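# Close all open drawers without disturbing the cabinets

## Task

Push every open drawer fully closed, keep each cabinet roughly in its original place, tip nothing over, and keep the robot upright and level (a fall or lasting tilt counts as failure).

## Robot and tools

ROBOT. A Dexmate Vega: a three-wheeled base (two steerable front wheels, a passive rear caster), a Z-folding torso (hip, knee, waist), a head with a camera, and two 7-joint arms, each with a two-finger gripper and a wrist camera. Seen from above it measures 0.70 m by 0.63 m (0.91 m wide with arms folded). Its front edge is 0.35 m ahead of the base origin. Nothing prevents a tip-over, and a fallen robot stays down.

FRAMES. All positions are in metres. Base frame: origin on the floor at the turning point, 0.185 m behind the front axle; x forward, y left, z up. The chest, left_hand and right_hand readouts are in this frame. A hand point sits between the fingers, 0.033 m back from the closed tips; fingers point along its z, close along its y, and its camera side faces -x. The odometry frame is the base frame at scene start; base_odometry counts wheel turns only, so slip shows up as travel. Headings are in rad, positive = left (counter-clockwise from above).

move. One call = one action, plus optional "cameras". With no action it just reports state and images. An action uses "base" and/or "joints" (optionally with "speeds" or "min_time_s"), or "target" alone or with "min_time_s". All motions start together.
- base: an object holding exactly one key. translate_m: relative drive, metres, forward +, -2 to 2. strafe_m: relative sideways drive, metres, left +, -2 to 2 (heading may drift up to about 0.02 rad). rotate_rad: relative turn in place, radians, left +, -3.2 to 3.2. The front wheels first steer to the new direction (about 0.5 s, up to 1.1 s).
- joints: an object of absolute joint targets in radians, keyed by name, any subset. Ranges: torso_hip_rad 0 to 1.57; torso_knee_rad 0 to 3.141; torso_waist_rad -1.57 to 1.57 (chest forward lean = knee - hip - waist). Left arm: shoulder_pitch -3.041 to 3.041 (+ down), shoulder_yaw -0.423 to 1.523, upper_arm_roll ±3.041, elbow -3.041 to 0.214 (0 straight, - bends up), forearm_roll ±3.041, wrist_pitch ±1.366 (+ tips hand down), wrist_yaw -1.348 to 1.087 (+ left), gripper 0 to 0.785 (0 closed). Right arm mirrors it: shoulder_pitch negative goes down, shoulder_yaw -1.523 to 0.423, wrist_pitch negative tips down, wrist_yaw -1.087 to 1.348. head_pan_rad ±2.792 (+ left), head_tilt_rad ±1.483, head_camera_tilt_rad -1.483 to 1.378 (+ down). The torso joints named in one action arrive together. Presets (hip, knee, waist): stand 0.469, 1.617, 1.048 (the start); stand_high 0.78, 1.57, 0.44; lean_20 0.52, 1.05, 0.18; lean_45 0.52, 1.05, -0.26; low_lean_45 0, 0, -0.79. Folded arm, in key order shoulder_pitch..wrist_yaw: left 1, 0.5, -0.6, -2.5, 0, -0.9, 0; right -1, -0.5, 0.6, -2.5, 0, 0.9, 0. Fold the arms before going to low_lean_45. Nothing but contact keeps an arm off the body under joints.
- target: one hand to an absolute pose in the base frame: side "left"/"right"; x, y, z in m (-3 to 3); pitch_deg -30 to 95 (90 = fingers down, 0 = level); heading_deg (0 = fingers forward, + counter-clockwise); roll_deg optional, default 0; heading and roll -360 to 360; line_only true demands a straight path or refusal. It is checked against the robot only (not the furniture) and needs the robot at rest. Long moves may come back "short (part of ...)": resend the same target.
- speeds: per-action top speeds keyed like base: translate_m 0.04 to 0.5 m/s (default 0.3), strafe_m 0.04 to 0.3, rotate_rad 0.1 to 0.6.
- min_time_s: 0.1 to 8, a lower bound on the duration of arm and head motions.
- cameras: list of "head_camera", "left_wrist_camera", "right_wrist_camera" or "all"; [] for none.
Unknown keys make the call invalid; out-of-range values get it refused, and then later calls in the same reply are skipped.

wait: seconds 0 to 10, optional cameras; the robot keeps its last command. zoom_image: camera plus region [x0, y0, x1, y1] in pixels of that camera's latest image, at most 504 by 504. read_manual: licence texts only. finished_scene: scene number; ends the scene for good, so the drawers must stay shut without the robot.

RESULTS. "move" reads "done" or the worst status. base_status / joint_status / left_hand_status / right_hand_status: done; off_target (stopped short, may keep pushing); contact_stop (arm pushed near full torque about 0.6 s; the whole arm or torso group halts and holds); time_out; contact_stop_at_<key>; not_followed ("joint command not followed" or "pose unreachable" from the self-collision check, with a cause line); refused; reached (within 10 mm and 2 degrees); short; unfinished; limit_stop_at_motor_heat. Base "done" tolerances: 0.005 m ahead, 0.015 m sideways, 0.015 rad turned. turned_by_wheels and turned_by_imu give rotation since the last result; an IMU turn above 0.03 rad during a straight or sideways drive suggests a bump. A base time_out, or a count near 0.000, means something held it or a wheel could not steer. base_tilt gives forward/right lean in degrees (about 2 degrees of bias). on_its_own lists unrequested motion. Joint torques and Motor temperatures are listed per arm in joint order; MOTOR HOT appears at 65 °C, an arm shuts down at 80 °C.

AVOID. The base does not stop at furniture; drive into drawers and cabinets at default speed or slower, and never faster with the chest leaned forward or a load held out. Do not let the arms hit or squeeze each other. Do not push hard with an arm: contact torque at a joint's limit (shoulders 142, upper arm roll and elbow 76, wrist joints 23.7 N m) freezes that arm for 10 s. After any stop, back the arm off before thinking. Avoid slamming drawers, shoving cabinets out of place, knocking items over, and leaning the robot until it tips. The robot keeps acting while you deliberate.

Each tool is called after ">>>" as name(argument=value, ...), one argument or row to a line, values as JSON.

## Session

>>> move(
  joints={"head_pan_rad": 0.0, "head_camera_tilt_rad": 0.2},
  cameras=["head_camera"],
)

>>> move(
  joints={"head_pan_rad": 1.2},
  cameras=["head_camera"],
)

>>> move(
  joints={"head_pan_rad": 2.4},
  cameras=["head_camera"],
)

>>> move(
  joints={"head_pan_rad": -2.4},
  cameras=["head_camera"],
)

>>> move(
  joints={"head_pan_rad": -1.2},
  cameras=["head_camera"],
)

Scene clock: 0.73 s.
Joint torques (N m): left_arm=[7.67 -2.68 1.47 -4.26 -0.08 -1.49 0.14] | right_arm=[-2.64 1.33 -0.64 -4.28 0.05 1.33 0.09]
Motor temperatures (°C): left_arm=[27 30 30 30 34 38 35] | right_arm=[29 28 29 31 34 35 35]
move: done
base_odometry: x=+0.000 y=+0.000 heading=+0.000
turned_by_wheels: +0.000
turned_by_imu: +0.000
base_tilt: forward=+0.6 right=+0.0
base_status: not commanded
joint_positions: torso_hip_rad=+0.469 torso_knee_rad=+1.617 torso_waist_rad=+1.048 left_shoulder_pitch_rad=+2.199 left_shoulder_yaw_rad=+0.001 left_upper_arm_roll_rad=-0.010 left_elbow_rad=-1.084 left_forearm_roll_rad=+0.015 left_wrist_pitch_rad=-0.506 left_wrist_yaw_rad=-0.016 left_gripper_rad=+0.005 right_shoulder_pitch_rad=-2.184 right_shoulder_yaw_rad=+0.007 right_upper_arm_roll_rad=+0.010 right_elbow_rad=-1.115 right_forearm_roll_rad=+0.008 right_wrist_pitch_rad=+0.481 right_wrist_yaw_rad=-0.008 right_gripper_rad=+0.005 head_pan_rad=+0.000 head_tilt_rad=+0.000 head_camera_tilt_rad=+0.200
joint_status: all done
chest: x=-0.0111 y=+0.0000 z=+1.4155 quat_wxyz=(+0.999, +0.000, +0.050, +0.000) (m; base frame)
left_hand: x=+0.1693 y=+0.2286 z=+0.6219 quat_wxyz=(+0.417, +0.009, +0.909, -0.003) pitch_deg=+40.7 heading_deg=-1.0 roll_deg=+0.2 back=up (m; base frame)
right_hand: x=+0.1910 y=-0.2367 z=+0.6284 quat_wxyz=(+0.427, +0.011, +0.904, -0.007) pitch_deg=+39.4 heading_deg=-1.6 roll_deg=-0.2 back=up (m; base frame)
pictures: head_camera
Images, in order (width x height): head_camera 896x560.

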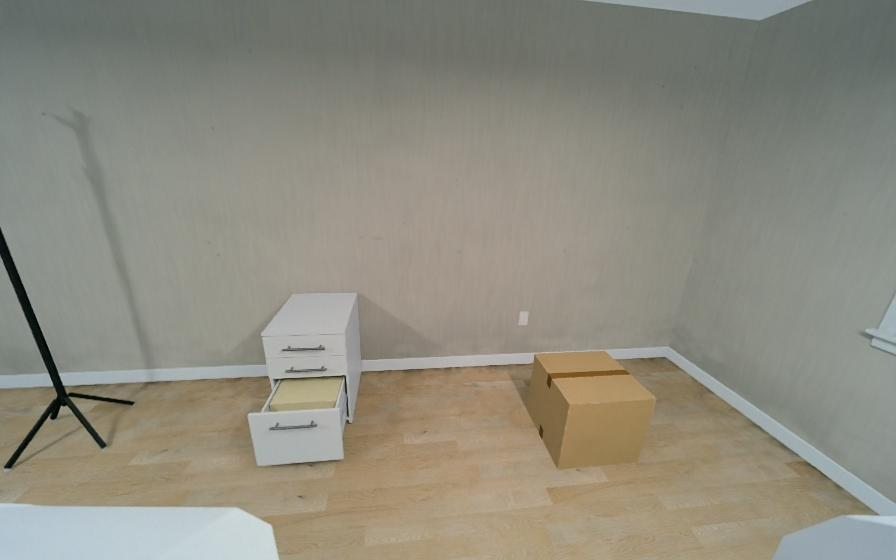

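Scene clock: 2.20 s.
Joint torques (N m): left_arm=[6.95 1.02 2.22 -4.9 0.04 -3.35 -0.05] | right_arm=[-2.72 -0.04 -0.92 -4.71 -0.04 2.03 0.15]
move: done
base_odometry: x=+0.000 y=+0.000 heading=+0.000
turned_by_wheels: +0.000
turned_by_imu: +0.000
base_tilt: forward=+0.6 right=-0.1
base_status: not commanded
joint_positions: torso_hip_rad=+0.469 torso_knee_rad=+1.617 torso_waist_rad=+1.048 left_shoulder_pitch_rad=+2.199 left_shoulder_yaw_rad=+0.001 left_upper_arm_roll_rad=-0.010 left_elbow_rad=-1.084 left_forearm_roll_rad=+0.015 left_wrist_pitch_rad=-0.506 left_wrist_yaw_rad=-0.016 left_gripper_rad=+0.005 right_shoulder_pitch_rad=-2.184 right_shoulder_yaw_rad=+0.007 right_upper_arm_roll_rad=+0.010 right_elbow_rad=-1.115 right_forearm_roll_rad=+0.008 right_wrist_pitch_rad=+0.481 right_wrist_yaw_rad=-0.008 right_gripper_rad=+0.005 head_pan_rad=+1.200 head_tilt_rad=+0.000 head_camera_tilt_rad=+0.200
joint_status: all done
chest: x=-0.0111 y=+0.0000 z=+1.4155 quat_wxyz=(+0.999, +0.000, +0.050, +0.000) (m; base frame)
left_hand: x=+0.1693 y=+0.2286 z=+0.6219 quat_wxyz=(+0.417, +0.009, +0.909, -0.003) pitch_deg=+40.7 heading_deg=-1.0 roll_deg=+0.2 back=up (m; base frame)
right_hand: x=+0.1910 y=-0.2367 z=+0.6284 quat_wxyz=(+0.427, +0.011, +0.904, -0.007) pitch_deg=+39.4 heading_deg=-1.6 roll_deg=-0.2 back=up (m; base frame)
pictures: head_camera
Images, in order (width x height): head_camera 896x560.

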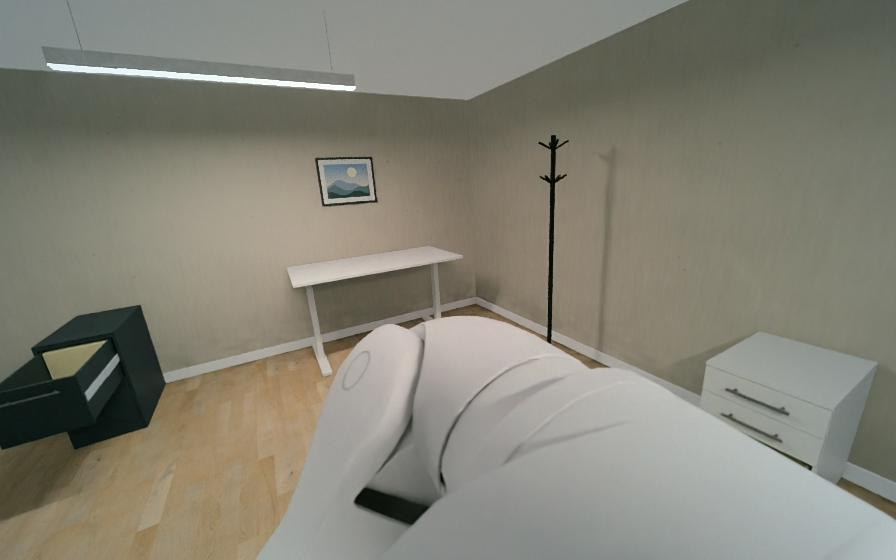

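Scene clock: 3.67 s.
Joint torques (N m): left_arm=[4.08 1.47 2.52 -4.04 0.16 -1.25 0.21] | right_arm=[-3.77 1.08 -0.85 -4.41 -0.06 2.19 -0.06]
move: done
base_odometry: x=+0.000 y=+0.000 heading=+0.000
turned_by_wheels: +0.000
turned_by_imu: +0.000
base_tilt: forward=+0.7 right=+0.0
base_status: not commanded
joint_positions: torso_hip_rad=+0.469 torso_knee_rad=+1.617 torso_waist_rad=+1.048 left_shoulder_pitch_rad=+2.199 left_shoulder_yaw_rad=+0.001 left_upper_arm_roll_rad=-0.010 left_elbow_rad=-1.084 left_forearm_roll_rad=+0.015 left_wrist_pitch_rad=-0.506 left_wrist_yaw_rad=-0.016 left_gripper_rad=+0.005 right_shoulder_pitch_rad=-2.184 right_shoulder_yaw_rad=+0.007 right_upper_arm_roll_rad=+0.010 right_elbow_rad=-1.115 right_forearm_roll_rad=+0.008 right_wrist_pitch_rad=+0.481 right_wrist_yaw_rad=-0.008 right_gripper_rad=+0.005 head_pan_rad=+2.400 head_tilt_rad=+0.000 head_camera_tilt_rad=+0.200
joint_status: all done
chest: x=-0.0111 y=+0.0000 z=+1.4155 quat_wxyz=(+0.999, +0.000, +0.050, +0.000) (m; base frame)
left_hand: x=+0.1693 y=+0.2286 z=+0.6219 quat_wxyz=(+0.417, +0.009, +0.909, -0.003) pitch_deg=+40.7 heading_deg=-1.0 roll_deg=+0.2 back=up (m; base frame)
right_hand: x=+0.1910 y=-0.2367 z=+0.6284 quat_wxyz=(+0.427, +0.011, +0.904, -0.007) pitch_deg=+39.4 heading_deg=-1.6 roll_deg=-0.2 back=up (m; base frame)
pictures: head_camera
Images, in order (width x height): head_camera 896x560.

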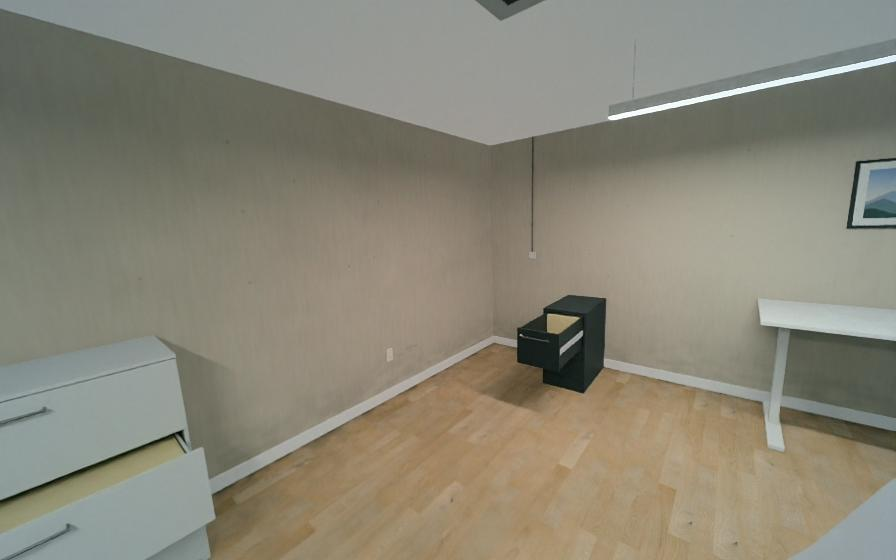

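Scene clock: 7.53 s.
Joint torques (N m): left_arm=[5.63 -1.29 1.94 -5.15 0.28 -1.72 -0.67] | right_arm=[-2.37 -0.04 -0.3 -4.17 -0.06 1.89 0.19]
move: done
base_odometry: x=+0.000 y=+0.000 heading=+0.000
turned_by_wheels: +0.000
turned_by_imu: +0.001
base_tilt: forward=+0.7 right=+0.0
base_status: not commanded
joint_positions: torso_hip_rad=+0.469 torso_knee_rad=+1.617 torso_waist_rad=+1.048 left_shoulder_pitch_rad=+2.199 left_shoulder_yaw_rad=+0.001 left_upper_arm_roll_rad=-0.010 left_elbow_rad=-1.084 left_forearm_roll_rad=+0.015 left_wrist_pitch_rad=-0.506 left_wrist_yaw_rad=-0.016 left_gripper_rad=+0.005 right_shoulder_pitch_rad=-2.184 right_shoulder_yaw_rad=+0.007 right_upper_arm_roll_rad=+0.010 right_elbow_rad=-1.115 right_forearm_roll_rad=+0.008 right_wrist_pitch_rad=+0.481 right_wrist_yaw_rad=-0.008 right_gripper_rad=+0.005 head_pan_rad=-2.400 head_tilt_rad=+0.000 head_camera_tilt_rad=+0.200
joint_status: all done
chest: x=-0.0111 y=+0.0000 z=+1.4155 quat_wxyz=(+0.999, +0.000, +0.050, +0.000) (m; base frame)
left_hand: x=+0.1693 y=+0.2286 z=+0.6219 quat_wxyz=(+0.417, +0.009, +0.909, -0.003) pitch_deg=+40.7 heading_deg=-1.0 roll_deg=+0.2 back=up (m; base frame)
right_hand: x=+0.1910 y=-0.2367 z=+0.6284 quat_wxyz=(+0.427, +0.011, +0.904, -0.007) pitch_deg=+39.4 heading_deg=-1.6 roll_deg=-0.2 back=up (m; base frame)
pictures: head_camera
Images, in order (width x height): head_camera 896x560.

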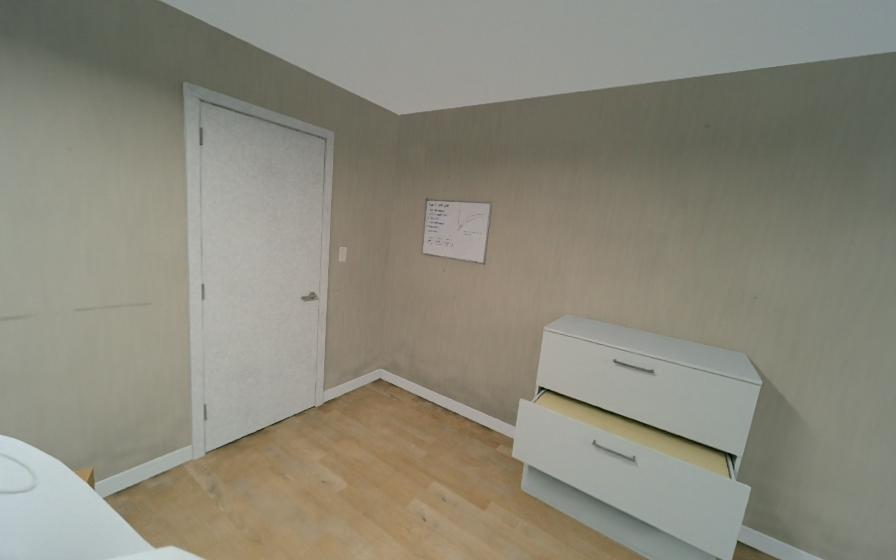

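Scene clock: 9.00 s.
Joint torques (N m): left_arm=[4.32 -0.3 2.08 -5.43 -0.56 -2.54 0.14] | right_arm=[-3.24 -0.49 -0.65 -3.27 -0.01 1.42 0.06]
move: done
base_odometry: x=+0.000 y=+0.000 heading=+0.000
turned_by_wheels: +0.000
turned_by_imu: +0.000
base_tilt: forward=+0.7 right=-0.1
base_status: not commanded
joint_positions: torso_hip_rad=+0.469 torso_knee_rad=+1.617 torso_waist_rad=+1.048 left_shoulder_pitch_rad=+2.199 left_shoulder_yaw_rad=+0.001 left_upper_arm_roll_rad=-0.010 left_elbow_rad=-1.084 left_forearm_roll_rad=+0.015 left_wrist_pitch_rad=-0.506 left_wrist_yaw_rad=-0.016 left_gripper_rad=+0.005 right_shoulder_pitch_rad=-2.184 right_shoulder_yaw_rad=+0.007 right_upper_arm_roll_rad=+0.010 right_elbow_rad=-1.115 right_forearm_roll_rad=+0.008 right_wrist_pitch_rad=+0.481 right_wrist_yaw_rad=-0.008 right_gripper_rad=+0.005 head_pan_rad=-1.200 head_tilt_rad=+0.000 head_camera_tilt_rad=+0.200
joint_status: all done
chest: x=-0.0111 y=+0.0000 z=+1.4155 quat_wxyz=(+0.999, +0.000, +0.050, +0.000) (m; base frame)
left_hand: x=+0.1693 y=+0.2286 z=+0.6219 quat_wxyz=(+0.417, +0.009, +0.909, -0.003) pitch_deg=+40.7 heading_deg=-1.0 roll_deg=+0.2 back=up (m; base frame)
right_hand: x=+0.1910 y=-0.2367 z=+0.6284 quat_wxyz=(+0.427, +0.011, +0.904, -0.007) pitch_deg=+39.4 heading_deg=-1.6 roll_deg=-0.2 back=up (m; base frame)
pictures: head_camera
Images, in order (width x height): head_camera 896x560.

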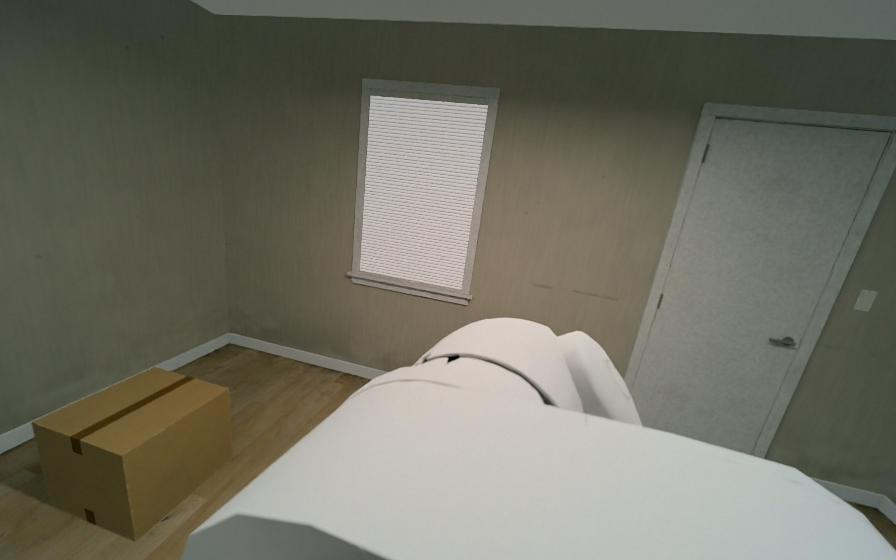

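>>> move(
  base={"strafe_m": 0.42},
  joints={"torso_hip_rad": 0.05, "torso_knee_rad": 0.35, "torso_waist_rad": -0.45, "head_pan_rad": 0.0, "head_camera_tilt_rad": -0.5, "left_shoulder_pitch_rad": 0.775, "left_shoulder_yaw_rad": 0.659, "left_upper_arm_roll_rad": 0.743, "left_elbow_rad": -1.623, "left_forearm_roll_rad": -0.664, "left_wrist_pitch_rad": -0.177, "left_wrist_yaw_rad": 0.614, "right_shoulder_pitch_rad": -1.0, "right_shoulder_yaw_rad": -0.5, "right_upper_arm_roll_rad": 0.6, "right_elbow_rad": -2.5, "right_forearm_roll_rad": 0.0, "right_wrist_pitch_rad": 0.9, "right_wrist_yaw_rad": 0.0},
)

>>> move(
  base={"rotate_rad": 0.1},
  joints={"left_shoulder_pitch_rad": 0.397, "left_shoulder_yaw_rad": 0.301, "left_upper_arm_roll_rad": 0.85, "left_elbow_rad": -0.772, "left_forearm_roll_rad": -0.946, "left_wrist_pitch_rad": 0.299, "left_wrist_yaw_rad": 0.306},
  cameras=["head_camera", "left_wrist_camera"],
)

Scene clock: 47.80 s.
Joint torques (N m): left_arm=[-12.74 5.34 -3.79 -11.24 0.62 -1.63 0.44] | right_arm=[11.28 -7.22 7.34 -5.39 0.93 0.22 -0.78]
move: done
base_odometry: x=-0.003 y=+0.419 heading=+0.006
turned_by_wheels: +0.006
turned_by_imu: +0.004
base_tilt: forward=+0.6 right=-0.1
base_status: done
joint_positions: torso_hip_rad=+0.050 torso_knee_rad=+0.350 torso_waist_rad=-0.450 left_shoulder_pitch_rad=+0.778 left_shoulder_yaw_rad=+0.658 left_upper_arm_roll_rad=+0.742 left_elbow_rad=-1.622 left_forearm_roll_rad=-0.663 left_wrist_pitch_rad=-0.177 left_wrist_yaw_rad=+0.613 left_gripper_rad=+0.005 right_shoulder_pitch_rad=-1.002 right_shoulder_yaw_rad=-0.499 right_upper_arm_roll_rad=+0.599 right_elbow_rad=-2.498 right_forearm_roll_rad=+0.000 right_wrist_pitch_rad=+0.899 right_wrist_yaw_rad=+0.000 right_gripper_rad=+0.005 head_pan_rad=+0.000 head_tilt_rad=+0.000 head_camera_tilt_rad=-0.500
joint_status: all done
chest: x=+0.0566 y=+0.0000 z=+0.9844 quat_wxyz=(+0.930, +0.000, +0.366, +0.000) (m; base frame)
left_hand: x=+0.6822 y=+0.2008 z=+0.5014 quat_wxyz=(+0.629, -0.001, +0.777, +0.000) pitch_deg=+12.0 heading_deg=+0.1 roll_deg=+0.0 back=up (m; base frame)
right_hand: x=+0.2324 y=-0.1721 z=+1.2074 quat_wxyz=(+0.923, -0.292, -0.107, -0.228) pitch_deg=-53.7 heading_deg=+96.3 roll_deg=+56.0 back=down (m; base frame)
pictures: none

Scene clock: 52.37 s.
Joint torques (N m): left_arm=[-18.57 -5.7 0 -7.29 0.75 -0.68 -0.59] | right_arm=[11.44 -8.13 7.53 -6.07 1.07 -0.4 -0.88]
move: done
base_odometry: x=-0.003 y=+0.419 heading=+0.106
turned_by_wheels: +0.100
turned_by_imu: +0.098
base_tilt: forward=+0.7 right=-0.1
base_status: done
joint_positions: torso_hip_rad=+0.050 torso_knee_rad=+0.350 torso_waist_rad=-0.450 left_shoulder_pitch_rad=+0.400 left_shoulder_yaw_rad=+0.304 left_upper_arm_roll_rad=+0.849 left_elbow_rad=-0.778 left_forearm_roll_rad=-0.944 left_wrist_pitch_rad=+0.296 left_wrist_yaw_rad=+0.308 left_gripper_rad=+0.005 right_shoulder_pitch_rad=-1.000 right_shoulder_yaw_rad=-0.500 right_upper_arm_roll_rad=+0.600 right_elbow_rad=-2.500 right_forearm_roll_rad=+0.000 right_wrist_pitch_rad=+0.900 right_wrist_yaw_rad=+0.000 right_gripper_rad=+0.005 head_pan_rad=+0.000 head_tilt_rad=+0.000 head_camera_tilt_rad=-0.500
joint_status: all done
chest: x=+0.0566 y=+0.0000 z=+0.9844 quat_wxyz=(+0.930, +0.000, +0.366, +0.000) (m; base frame)
left_hand: x=+0.6410 y=+0.2006 z=+0.2214 quat_wxyz=(+0.304, +0.000, +0.953, +0.001) pitch_deg=+54.7 heading_deg=+0.1 roll_deg=+0.1 back=up (m; base frame)
right_hand: x=+0.2310 y=-0.1713 z=+1.2076 quat_wxyz=(+0.922, -0.293, -0.109, -0.228) pitch_deg=-53.6 heading_deg=+96.6 roll_deg=+55.6 back=down (m; base frame)
pictures: head_camera, left_wrist_camera
Images, in order (width x height): head_camera 896x560, left_wrist_camera 672x420.

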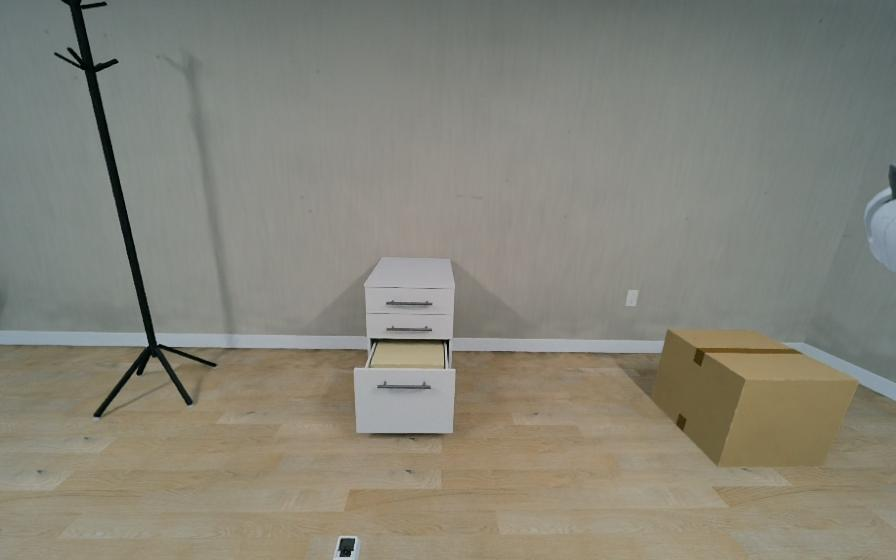

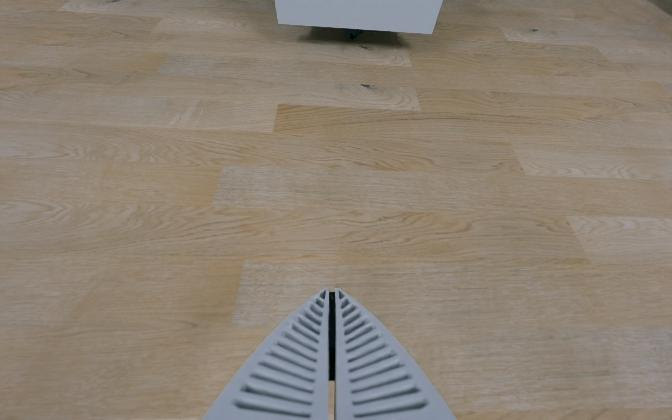

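>>> move(
  base={"translate_m": 0.62},
  speeds={"translate_m": 0.5},
)

>>> move(
  base={"translate_m": 0.28},
  speeds={"translate_m": 0.16},
  cameras=["head_camera", "left_wrist_camera"],
)

Scene clock: 64.93 s.
Joint torques (N m): left_arm=[-15.21 -2.41 -2.16 -5.65 0.66 -0.69 -0.22] | right_arm=[11.64 -7.85 7.15 -5.28 1.13 -0.31 -0.75]
move: done
base_odometry: x=+0.614 y=+0.486 heading=+0.105
turned_by_wheels: +0.000
turned_by_imu: +0.000
base_tilt: forward=+0.6 right=-0.1
base_status: done
joint_positions: torso_hip_rad=+0.050 torso_knee_rad=+0.350 torso_waist_rad=-0.450 left_shoulder_pitch_rad=+0.397 left_shoulder_yaw_rad=+0.301 left_upper_arm_roll_rad=+0.850 left_elbow_rad=-0.772 left_forearm_roll_rad=-0.946 left_wrist_pitch_rad=+0.299 left_wrist_yaw_rad=+0.306 left_gripper_rad=+0.005 right_shoulder_pitch_rad=-1.000 right_shoulder_yaw_rad=-0.500 right_upper_arm_roll_rad=+0.600 right_elbow_rad=-2.500 right_forearm_roll_rad=+0.000 right_wrist_pitch_rad=+0.900 right_wrist_yaw_rad=+0.000 right_gripper_rad=+0.005 head_pan_rad=+0.000 head_tilt_rad=+0.000 head_camera_tilt_rad=-0.500
joint_status: not commanded
chest: x=+0.0566 y=+0.0000 z=+0.9844 quat_wxyz=(+0.930, +0.000, +0.366, +0.000) (m; base frame)
left_hand: x=+0.6401 y=+0.1999 z=+0.2203 quat_wxyz=(+0.301, +0.000, +0.954, +0.000) pitch_deg=+54.9 heading_deg=+0.0 roll_deg=-0.1 back=up (m; base frame)
right_hand: x=+0.2310 y=-0.1712 z=+1.2076 quat_wxyz=(+0.922, -0.293, -0.109, -0.228) pitch_deg=-53.6 heading_deg=+96.6 roll_deg=+55.6 back=down (m; base frame)
pictures: none

Scene clock: 67.73 s.
Joint torques (N m): left_arm=[-16.35 -0.36 -6.16 -6.07 0.86 -1.99 -0.57] | right_arm=[11.25 -7.45 7.04 -5.25 1.03 -0.59 -0.94]
move: done
base_odometry: x=+0.892 y=+0.516 heading=+0.105
turned_by_wheels: +0.000
turned_by_imu: +0.000
base_tilt: forward=+0.7 right=+0.0
base_status: done
joint_positions: torso_hip_rad=+0.050 torso_knee_rad=+0.350 torso_waist_rad=-0.450 left_shoulder_pitch_rad=+0.397 left_shoulder_yaw_rad=+0.301 left_upper_arm_roll_rad=+0.850 left_elbow_rad=-0.772 left_forearm_roll_rad=-0.946 left_wrist_pitch_rad=+0.299 left_wrist_yaw_rad=+0.306 left_gripper_rad=+0.005 right_shoulder_pitch_rad=-1.000 right_shoulder_yaw_rad=-0.500 right_upper_arm_roll_rad=+0.600 right_elbow_rad=-2.500 right_forearm_roll_rad=+0.000 right_wrist_pitch_rad=+0.900 right_wrist_yaw_rad=+0.000 right_gripper_rad=+0.005 head_pan_rad=+0.000 head_tilt_rad=+0.000 head_camera_tilt_rad=-0.500
joint_status: not commanded
chest: x=+0.0567 y=+0.0000 z=+0.9843 quat_wxyz=(+0.930, +0.000, +0.366, +0.000) (m; base frame)
left_hand: x=+0.6399 y=+0.1999 z=+0.2201 quat_wxyz=(+0.301, +0.000, +0.954, +0.000) pitch_deg=+55.0 heading_deg=+0.0 roll_deg=-0.1 back=up (m; base frame)
right_hand: x=+0.2310 y=-0.1712 z=+1.2075 quat_wxyz=(+0.922, -0.293, -0.109, -0.228) pitch_deg=-53.6 heading_deg=+96.6 roll_deg=+55.6 back=down (m; base frame)
pictures: head_camera, left_wrist_camera
Images, in order (width x height): head_camera 896x560, left_wrist_camera 672x420.

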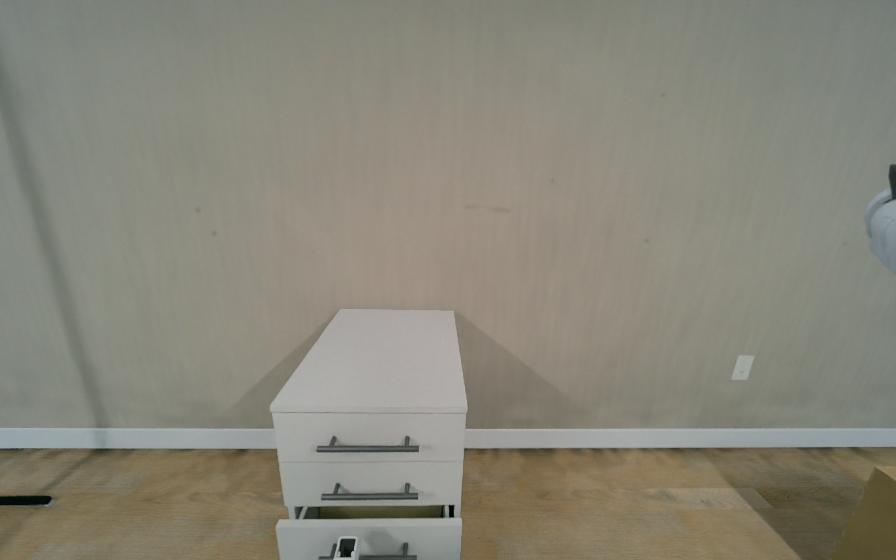

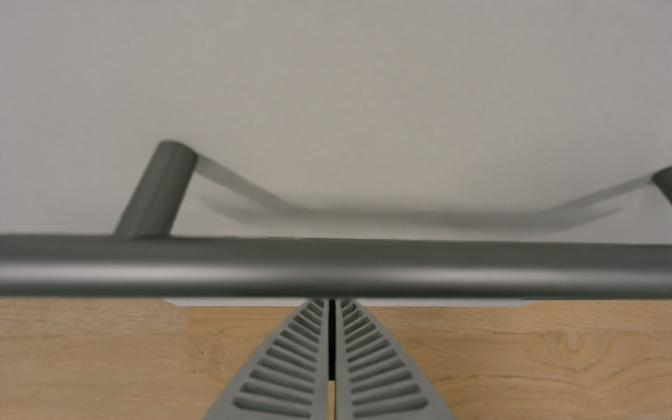

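>>> move(
  base={"translate_m": 0.035},
  speeds={"translate_m": 0.1},
  cameras=["head_camera"],
)

>>> move(
  base={"translate_m": 0.015},
  speeds={"translate_m": 0.06},
  cameras=["head_camera", "left_wrist_camera"],
)

Scene clock: 82.87 s.
Joint torques (N m): left_arm=[-18.05 -2.33 -7.33 -7.93 0.14 -0.81 -0.25] | right_arm=[11.37 -8.7 7.1 -5.87 1.03 -0.69 -0.81]
move: done
base_odometry: x=+0.927 y=+0.520 heading=+0.104
turned_by_wheels: +0.000
turned_by_imu: +0.000
base_tilt: forward=+0.6 right=-0.1
base_status: done
joint_positions: torso_hip_rad=+0.050 torso_knee_rad=+0.350 torso_waist_rad=-0.450 left_shoulder_pitch_rad=+0.397 left_shoulder_yaw_rad=+0.301 left_upper_arm_roll_rad=+0.850 left_elbow_rad=-0.772 left_forearm_roll_rad=-0.946 left_wrist_pitch_rad=+0.299 left_wrist_yaw_rad=+0.306 left_gripper_rad=+0.005 right_shoulder_pitch_rad=-1.000 right_shoulder_yaw_rad=-0.500 right_upper_arm_roll_rad=+0.600 right_elbow_rad=-2.500 right_forearm_roll_rad=+0.000 right_wrist_pitch_rad=+0.900 right_wrist_yaw_rad=+0.000 right_gripper_rad=+0.005 head_pan_rad=+0.000 head_tilt_rad=+0.000 head_camera_tilt_rad=-0.500
joint_status: not commanded
chest: x=+0.0567 y=+0.0000 z=+0.9843 quat_wxyz=(+0.930, +0.000, +0.366, +0.000) (m; base frame)
left_hand: x=+0.6399 y=+0.1999 z=+0.2201 quat_wxyz=(+0.301, +0.000, +0.954, +0.000) pitch_deg=+55.0 heading_deg=+0.0 roll_deg=-0.1 back=up (m; base frame)
right_hand: x=+0.2310 y=-0.1712 z=+1.2075 quat_wxyz=(+0.922, -0.293, -0.109, -0.228) pitch_deg=-53.6 heading_deg=+96.6 roll_deg=+55.6 back=down (m; base frame)
pictures: head_camera
Images, in order (width x height): head_camera 896x560.

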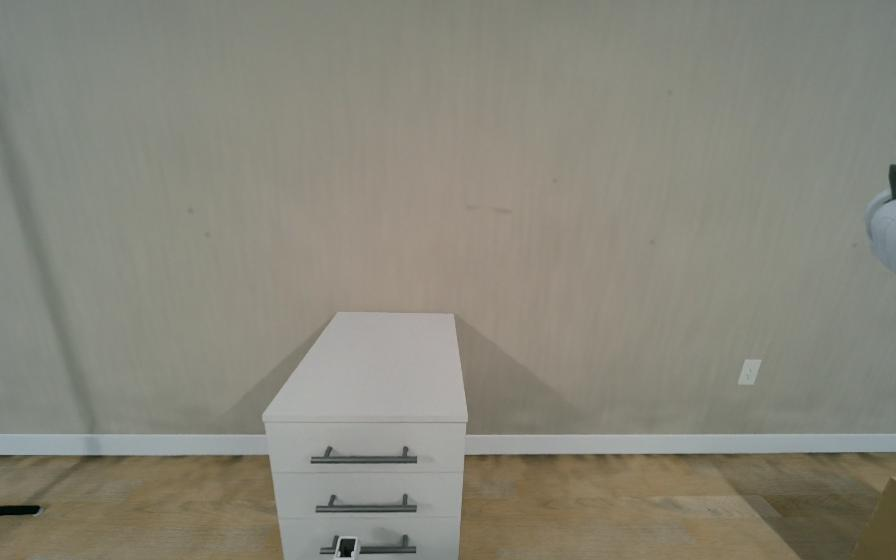

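Scene clock: 83.77 s.
Joint torques (N m): left_arm=[-15.83 -1.66 -7.08 -7.38 0.27 -0.88 -0.04] | right_arm=[11.15 -7.76 7.08 -5.54 1.03 -1.73 -0.83]
move: done
base_odometry: x=+0.942 y=+0.522 heading=+0.104
turned_by_wheels: +0.000
turned_by_imu: +0.000
base_tilt: forward=+0.7 right=-0.1
base_status: done
joint_positions: torso_hip_rad=+0.050 torso_knee_rad=+0.350 torso_waist_rad=-0.450 left_shoulder_pitch_rad=+0.397 left_shoulder_yaw_rad=+0.301 left_upper_arm_roll_rad=+0.850 left_elbow_rad=-0.772 left_forearm_roll_rad=-0.946 left_wrist_pitch_rad=+0.299 left_wrist_yaw_rad=+0.306 left_gripper_rad=+0.005 right_shoulder_pitch_rad=-1.000 right_shoulder_yaw_rad=-0.500 right_upper_arm_roll_rad=+0.600 right_elbow_rad=-2.500 right_forearm_roll_rad=+0.000 right_wrist_pitch_rad=+0.900 right_wrist_yaw_rad=+0.000 right_gripper_rad=+0.005 head_pan_rad=+0.000 head_tilt_rad=+0.000 head_camera_tilt_rad=-0.500
joint_status: not commanded
chest: x=+0.0567 y=+0.0000 z=+0.9843 quat_wxyz=(+0.930, +0.000, +0.366, +0.000) (m; base frame)
left_hand: x=+0.6400 y=+0.1999 z=+0.2201 quat_wxyz=(+0.301, +0.000, +0.954, +0.000) pitch_deg=+55.0 heading_deg=+0.0 roll_deg=-0.1 back=up (m; base frame)
right_hand: x=+0.2310 y=-0.1712 z=+1.2075 quat_wxyz=(+0.922, -0.293, -0.109, -0.228) pitch_deg=-53.6 heading_deg=+96.6 roll_deg=+55.6 back=down (m; base frame)
pictures: head_camera, left_wrist_camera
Images, in order (width x height): head_camera 896x560, left_wrist_camera 672x420.

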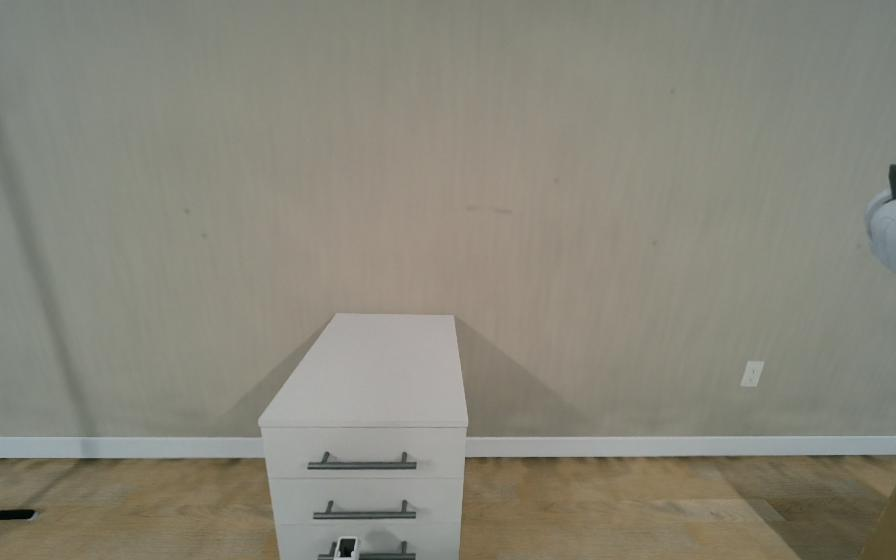

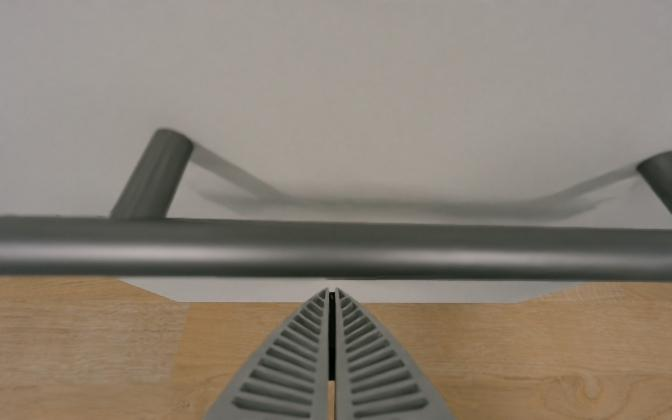

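>>> move(
  base={"translate_m": 0.025},
  speeds={"translate_m": 0.06},
  cameras=["head_camera", "left_wrist_camera"],
)

Scene clock: 88.80 s.
Joint torques (N m): left_arm=[-17.87 -2.59 -5.12 -8.61 1.07 -3.68 -0.14] | right_arm=[11.54 -7.87 6.97 -5.47 1.06 -0.99 -0.81]
move: done
base_odometry: x=+0.967 y=+0.524 heading=+0.104
turned_by_wheels: +0.000
turned_by_imu: +0.000
base_tilt: forward=+0.7 right=+0.0
base_status: done
joint_positions: torso_hip_rad=+0.050 torso_knee_rad=+0.350 torso_waist_rad=-0.450 left_shoulder_pitch_rad=+0.397 left_shoulder_yaw_rad=+0.301 left_upper_arm_roll_rad=+0.850 left_elbow_rad=-0.772 left_forearm_roll_rad=-0.946 left_wrist_pitch_rad=+0.300 left_wrist_yaw_rad=+0.306 left_gripper_rad=+0.005 right_shoulder_pitch_rad=-1.000 right_shoulder_yaw_rad=-0.500 right_upper_arm_roll_rad=+0.600 right_elbow_rad=-2.500 right_forearm_roll_rad=+0.000 right_wrist_pitch_rad=+0.900 right_wrist_yaw_rad=+0.000 right_gripper_rad=+0.005 head_pan_rad=+0.000 head_tilt_rad=+0.000 head_camera_tilt_rad=-0.500
joint_status: not commanded
chest: x=+0.0567 y=+0.0000 z=+0.9843 quat_wxyz=(+0.930, +0.000, +0.366, +0.000) (m; base frame)
left_hand: x=+0.6396 y=+0.1999 z=+0.2199 quat_wxyz=(+0.301, +0.000, +0.954, +0.000) pitch_deg=+55.0 heading_deg=+0.0 roll_deg=+0.0 back=up (m; base frame)
right_hand: x=+0.2310 y=-0.1712 z=+1.2075 quat_wxyz=(+0.922, -0.293, -0.109, -0.228) pitch_deg=-53.6 heading_deg=+96.6 roll_deg=+55.6 back=down (m; base frame)
pictures: head_camera, left_wrist_camera
Images, in order (width x height): head_camera 896x560, left_wrist_camera 672x420.

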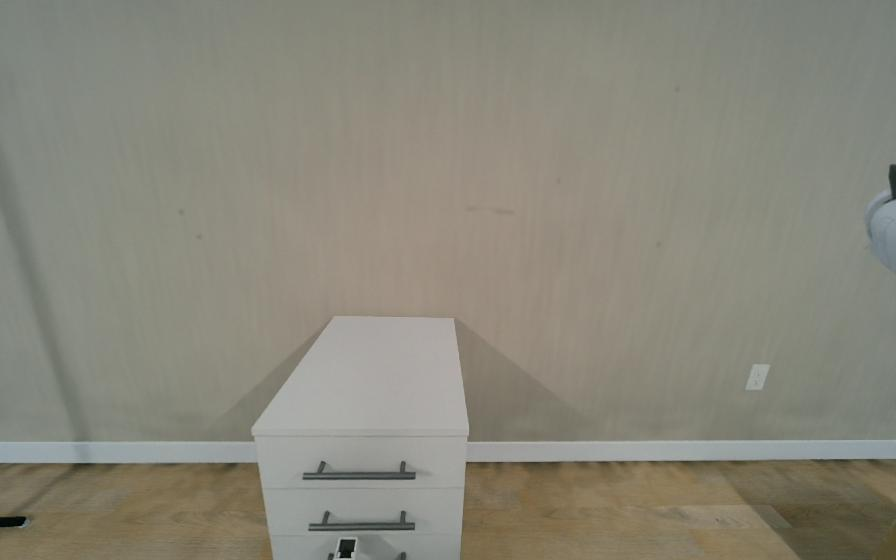

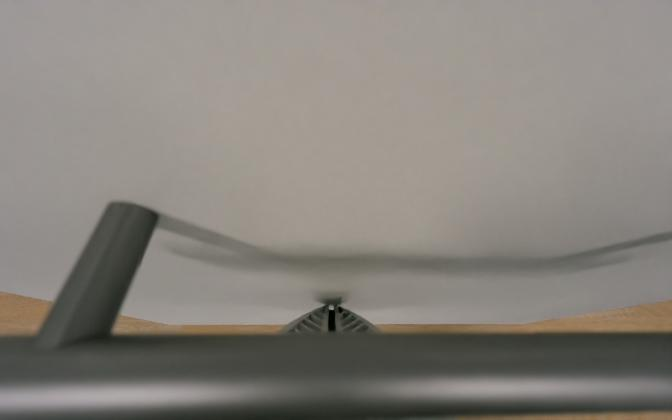

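>>> move(
  base={"translate_m": 0.012},
  speeds={"translate_m": 0.06},
)

>>> move(
  base={"translate_m": -0.37},
  cameras=["head_camera", "left_wrist_camera"],
)

>>> zoom_image(
  camera="head_camera",
  region=[280, 270, 520, 510],
)

Scene clock: 135.73 s.
Joint torques (N m): left_arm=[-22.62 -1.73 -7.47 -9.54 0.89 -6.31 -0.85] | right_arm=[11.55 -7.73 6.87 -5.09 1.09 0.14 -0.71]
move: done
base_odometry: x=+0.979 y=+0.526 heading=+0.104
turned_by_wheels: +0.000
turned_by_imu: +0.001
base_tilt: forward=+0.7 right=+0.0
base_status: done
joint_positions: torso_hip_rad=+0.050 torso_knee_rad=+0.350 torso_waist_rad=-0.450 left_shoulder_pitch_rad=+0.398 left_shoulder_yaw_rad=+0.301 left_upper_arm_roll_rad=+0.850 left_elbow_rad=-0.772 left_forearm_roll_rad=-0.946 left_wrist_pitch_rad=+0.301 left_wrist_yaw_rad=+0.306 left_gripper_rad=+0.005 right_shoulder_pitch_rad=-1.000 right_shoulder_yaw_rad=-0.500 right_upper_arm_roll_rad=+0.600 right_elbow_rad=-2.500 right_forearm_roll_rad=+0.000 right_wrist_pitch_rad=+0.900 right_wrist_yaw_rad=+0.000 right_gripper_rad=+0.005 head_pan_rad=+0.000 head_tilt_rad=+0.000 head_camera_tilt_rad=-0.500
joint_status: not commanded
chest: x=+0.0566 y=+0.0000 z=+0.9843 quat_wxyz=(+0.930, +0.000, +0.366, +0.000) (m; base frame)
left_hand: x=+0.6393 y=+0.1999 z=+0.2197 quat_wxyz=(+0.300, +0.000, +0.954, +0.000) pitch_deg=+55.1 heading_deg=+0.0 roll_deg=+0.0 back=up (m; base frame)
right_hand: x=+0.2309 y=-0.1712 z=+1.2076 quat_wxyz=(+0.922, -0.293, -0.109, -0.228) pitch_deg=-53.6 heading_deg=+96.6 roll_deg=+55.6 back=down (m; base frame)
pictures: none

Scene clock: 138.53 s.
Joint torques (N m): left_arm=[-16.2 -2.48 -8.13 -7.54 0.31 -0.84 -0.1] | right_arm=[11.22 -8.1 6.96 -4.83 1.08 -0.66 -0.8]
move: done
base_odometry: x=+0.611 y=+0.486 heading=+0.103
turned_by_wheels: -0.001
turned_by_imu: +0.000
base_tilt: forward=+0.6 right=+0.0
base_status: done
joint_positions: torso_hip_rad=+0.050 torso_knee_rad=+0.350 torso_waist_rad=-0.450 left_shoulder_pitch_rad=+0.397 left_shoulder_yaw_rad=+0.301 left_upper_arm_roll_rad=+0.850 left_elbow_rad=-0.772 left_forearm_roll_rad=-0.946 left_wrist_pitch_rad=+0.299 left_wrist_yaw_rad=+0.306 left_gripper_rad=+0.005 right_shoulder_pitch_rad=-1.000 right_shoulder_yaw_rad=-0.500 right_upper_arm_roll_rad=+0.600 right_elbow_rad=-2.500 right_forearm_roll_rad=+0.000 right_wrist_pitch_rad=+0.900 right_wrist_yaw_rad=+0.000 right_gripper_rad=+0.005 head_pan_rad=+0.000 head_tilt_rad=+0.000 head_camera_tilt_rad=-0.500
joint_status: not commanded
chest: x=+0.0567 y=+0.0000 z=+0.9843 quat_wxyz=(+0.930, +0.000, +0.366, +0.000) (m; base frame)
left_hand: x=+0.6400 y=+0.1999 z=+0.2201 quat_wxyz=(+0.301, +0.000, +0.954, +0.000) pitch_deg=+55.0 heading_deg=+0.0 roll_deg=-0.1 back=up (m; base frame)
right_hand: x=+0.2310 y=-0.1712 z=+1.2075 quat_wxyz=(+0.922, -0.293, -0.109, -0.228) pitch_deg=-53.6 heading_deg=+96.6 roll_deg=+55.6 back=down (m; base frame)
pictures: head_camera, left_wrist_camera
Images, in order (width x height): head_camera 896x560, left_wrist_camera 672x420.

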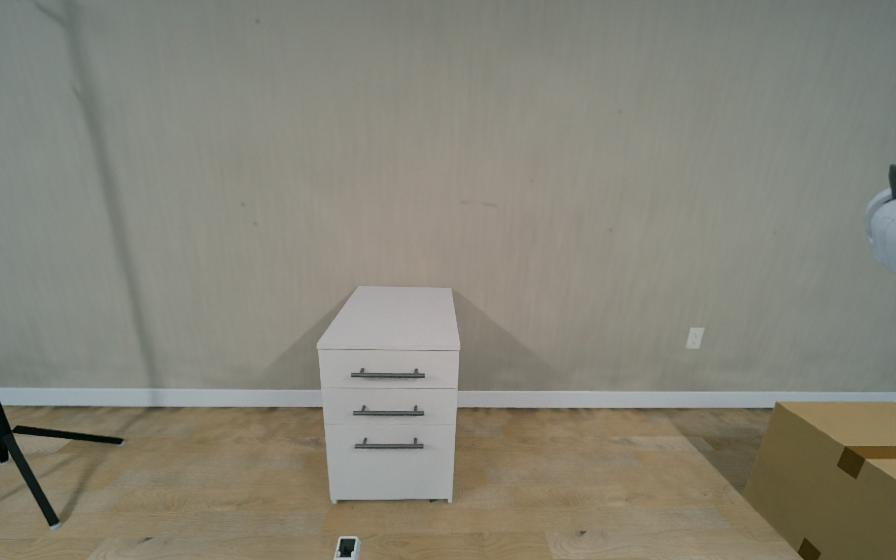

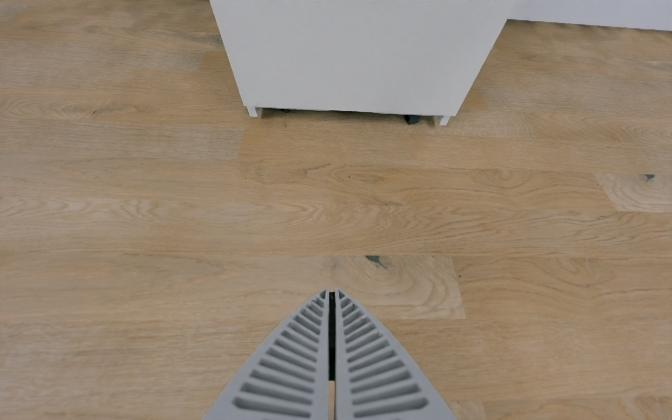

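Scaled by 2.100 from the camera's 896x560 image, which has a finer 960x600 frame.

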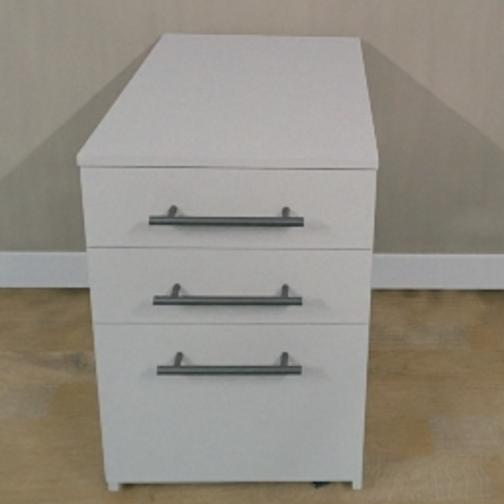

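>>> move(
  base={"rotate_rad": -2.943},
  joints={"left_shoulder_pitch_rad": 0.775, "left_shoulder_yaw_rad": 0.659, "left_upper_arm_roll_rad": 0.743, "left_elbow_rad": -1.623, "left_forearm_roll_rad": -0.664, "left_wrist_pitch_rad": -0.177, "left_wrist_yaw_rad": 0.614},
)

>>> move(
  base={"translate_m": 1.3},
  speeds={"translate_m": 0.5},
)

>>> move(
  base={"rotate_rad": -0.257},
  cameras=["head_camera", "left_wrist_camera"],
)

Scene clock: 150.37 s.
Joint torques (N m): left_arm=[-6.03 2.55 -11.89 -10.57 0.43 -2.89 0.28] | right_arm=[10.92 -8.71 6.85 -5.91 1.08 -0.61 -0.86]
move: done
base_odometry: x=+0.612 y=+0.485 heading=-2.844
turned_by_wheels: -2.948
turned_by_imu: -2.890
base_tilt: forward=+0.7 right=-0.1
base_status: done
joint_positions: torso_hip_rad=+0.050 torso_knee_rad=+0.350 torso_waist_rad=-0.450 left_shoulder_pitch_rad=+0.775 left_shoulder_yaw_rad=+0.659 left_upper_arm_roll_rad=+0.743 left_elbow_rad=-1.623 left_forearm_roll_rad=-0.664 left_wrist_pitch_rad=-0.177 left_wrist_yaw_rad=+0.614 left_gripper_rad=+0.005 right_shoulder_pitch_rad=-1.000 right_shoulder_yaw_rad=-0.500 right_upper_arm_roll_rad=+0.600 right_elbow_rad=-2.500 right_forearm_roll_rad=+0.000 right_wrist_pitch_rad=+0.900 right_wrist_yaw_rad=+0.000 right_gripper_rad=+0.005 head_pan_rad=+0.000 head_tilt_rad=+0.000 head_camera_tilt_rad=-0.500
joint_status: all done
chest: x=+0.0567 y=+0.0000 z=+0.9843 quat_wxyz=(+0.930, +0.000, +0.366, +0.000) (m; base frame)
left_hand: x=+0.6829 y=+0.2006 z=+0.5021 quat_wxyz=(+0.630, -0.001, +0.777, +0.000) pitch_deg=+12.0 heading_deg=+0.1 roll_deg=+0.0 back=up (m; base frame)
right_hand: x=+0.2310 y=-0.1712 z=+1.2075 quat_wxyz=(+0.922, -0.293, -0.109, -0.228) pitch_deg=-53.6 heading_deg=+96.6 roll_deg=+55.6 back=down (m; base frame)
pictures: none

Scene clock: 155.37 s.
Joint torques (N m): left_arm=[-7.42 4.04 -11.79 -10.97 0.87 -2.75 -0.06] | right_arm=[11.42 -7.83 6.9 -5.25 1.12 -0.03 -0.8]
move: done
base_odometry: x=-0.630 y=+0.101 heading=-2.845
turned_by_wheels: -0.001
turned_by_imu: +0.000
base_tilt: forward=+0.7 right=-0.1
base_status: done
joint_positions: torso_hip_rad=+0.050 torso_knee_rad=+0.350 torso_waist_rad=-0.450 left_shoulder_pitch_rad=+0.775 left_shoulder_yaw_rad=+0.659 left_upper_arm_roll_rad=+0.743 left_elbow_rad=-1.623 left_forearm_roll_rad=-0.664 left_wrist_pitch_rad=-0.177 left_wrist_yaw_rad=+0.614 left_gripper_rad=+0.005 right_shoulder_pitch_rad=-1.000 right_shoulder_yaw_rad=-0.500 right_upper_arm_roll_rad=+0.600 right_elbow_rad=-2.500 right_forearm_roll_rad=+0.000 right_wrist_pitch_rad=+0.900 right_wrist_yaw_rad=+0.000 right_gripper_rad=+0.005 head_pan_rad=+0.000 head_tilt_rad=+0.000 head_camera_tilt_rad=-0.500
joint_status: not commanded
chest: x=+0.0567 y=+0.0000 z=+0.9843 quat_wxyz=(+0.930, +0.000, +0.366, +0.000) (m; base frame)
left_hand: x=+0.6829 y=+0.2006 z=+0.5022 quat_wxyz=(+0.630, -0.001, +0.777, +0.000) pitch_deg=+12.0 heading_deg=+0.1 roll_deg=+0.0 back=up (m; base frame)
right_hand: x=+0.2310 y=-0.1712 z=+1.2075 quat_wxyz=(+0.922, -0.293, -0.109, -0.228) pitch_deg=-53.6 heading_deg=+96.6 roll_deg=+55.6 back=down (m; base frame)
pictures: none

Scene clock: 157.23 s.
Joint torques (N m): left_arm=[-9 5.69 -9.74 -9.84 1.34 -2.2 -0.03] | right_arm=[10.14 -7.14 6.79 -5.84 1.09 -0.87 -0.87]
move: done
base_odometry: x=-0.630 y=+0.101 heading=-3.102
turned_by_wheels: -0.257
turned_by_imu: -0.253
base_tilt: forward=+0.7 right=-0.1
base_status: done
joint_positions: torso_hip_rad=+0.050 torso_knee_rad=+0.350 torso_waist_rad=-0.450 left_shoulder_pitch_rad=+0.775 left_shoulder_yaw_rad=+0.659 left_upper_arm_roll_rad=+0.743 left_elbow_rad=-1.623 left_forearm_roll_rad=-0.664 left_wrist_pitch_rad=-0.177 left_wrist_yaw_rad=+0.614 left_gripper_rad=+0.005 right_shoulder_pitch_rad=-1.000 right_shoulder_yaw_rad=-0.500 right_upper_arm_roll_rad=+0.600 right_elbow_rad=-2.500 right_forearm_roll_rad=+0.000 right_wrist_pitch_rad=+0.900 right_wrist_yaw_rad=+0.000 right_gripper_rad=+0.005 head_pan_rad=+0.000 head_tilt_rad=+0.000 head_camera_tilt_rad=-0.500
joint_status: not commanded
chest: x=+0.0567 y=+0.0000 z=+0.9843 quat_wxyz=(+0.930, +0.000, +0.366, +0.000) (m; base frame)
left_hand: x=+0.6829 y=+0.2006 z=+0.5022 quat_wxyz=(+0.630, -0.001, +0.777, +0.000) pitch_deg=+12.0 heading_deg=+0.1 roll_deg=+0.0 back=up (m; base frame)
right_hand: x=+0.2310 y=-0.1712 z=+1.2075 quat_wxyz=(+0.922, -0.293, -0.109, -0.228) pitch_deg=-53.6 heading_deg=+96.6 roll_deg=+55.6 back=down (m; base frame)
pictures: head_camera, left_wrist_camera
Images, in order (width x height): head_camera 896x560, left_wrist_camera 672x420.

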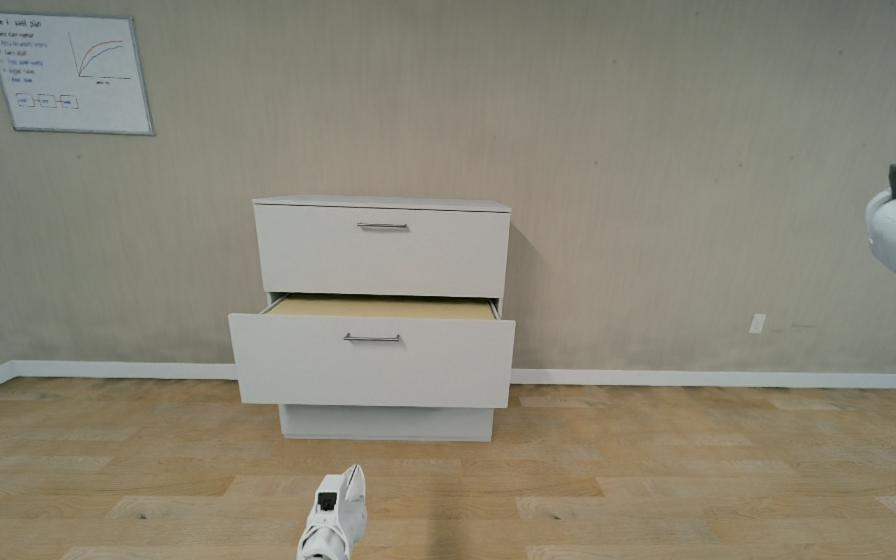

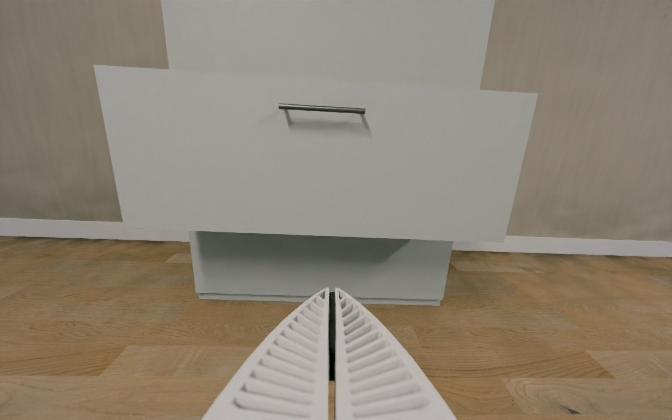

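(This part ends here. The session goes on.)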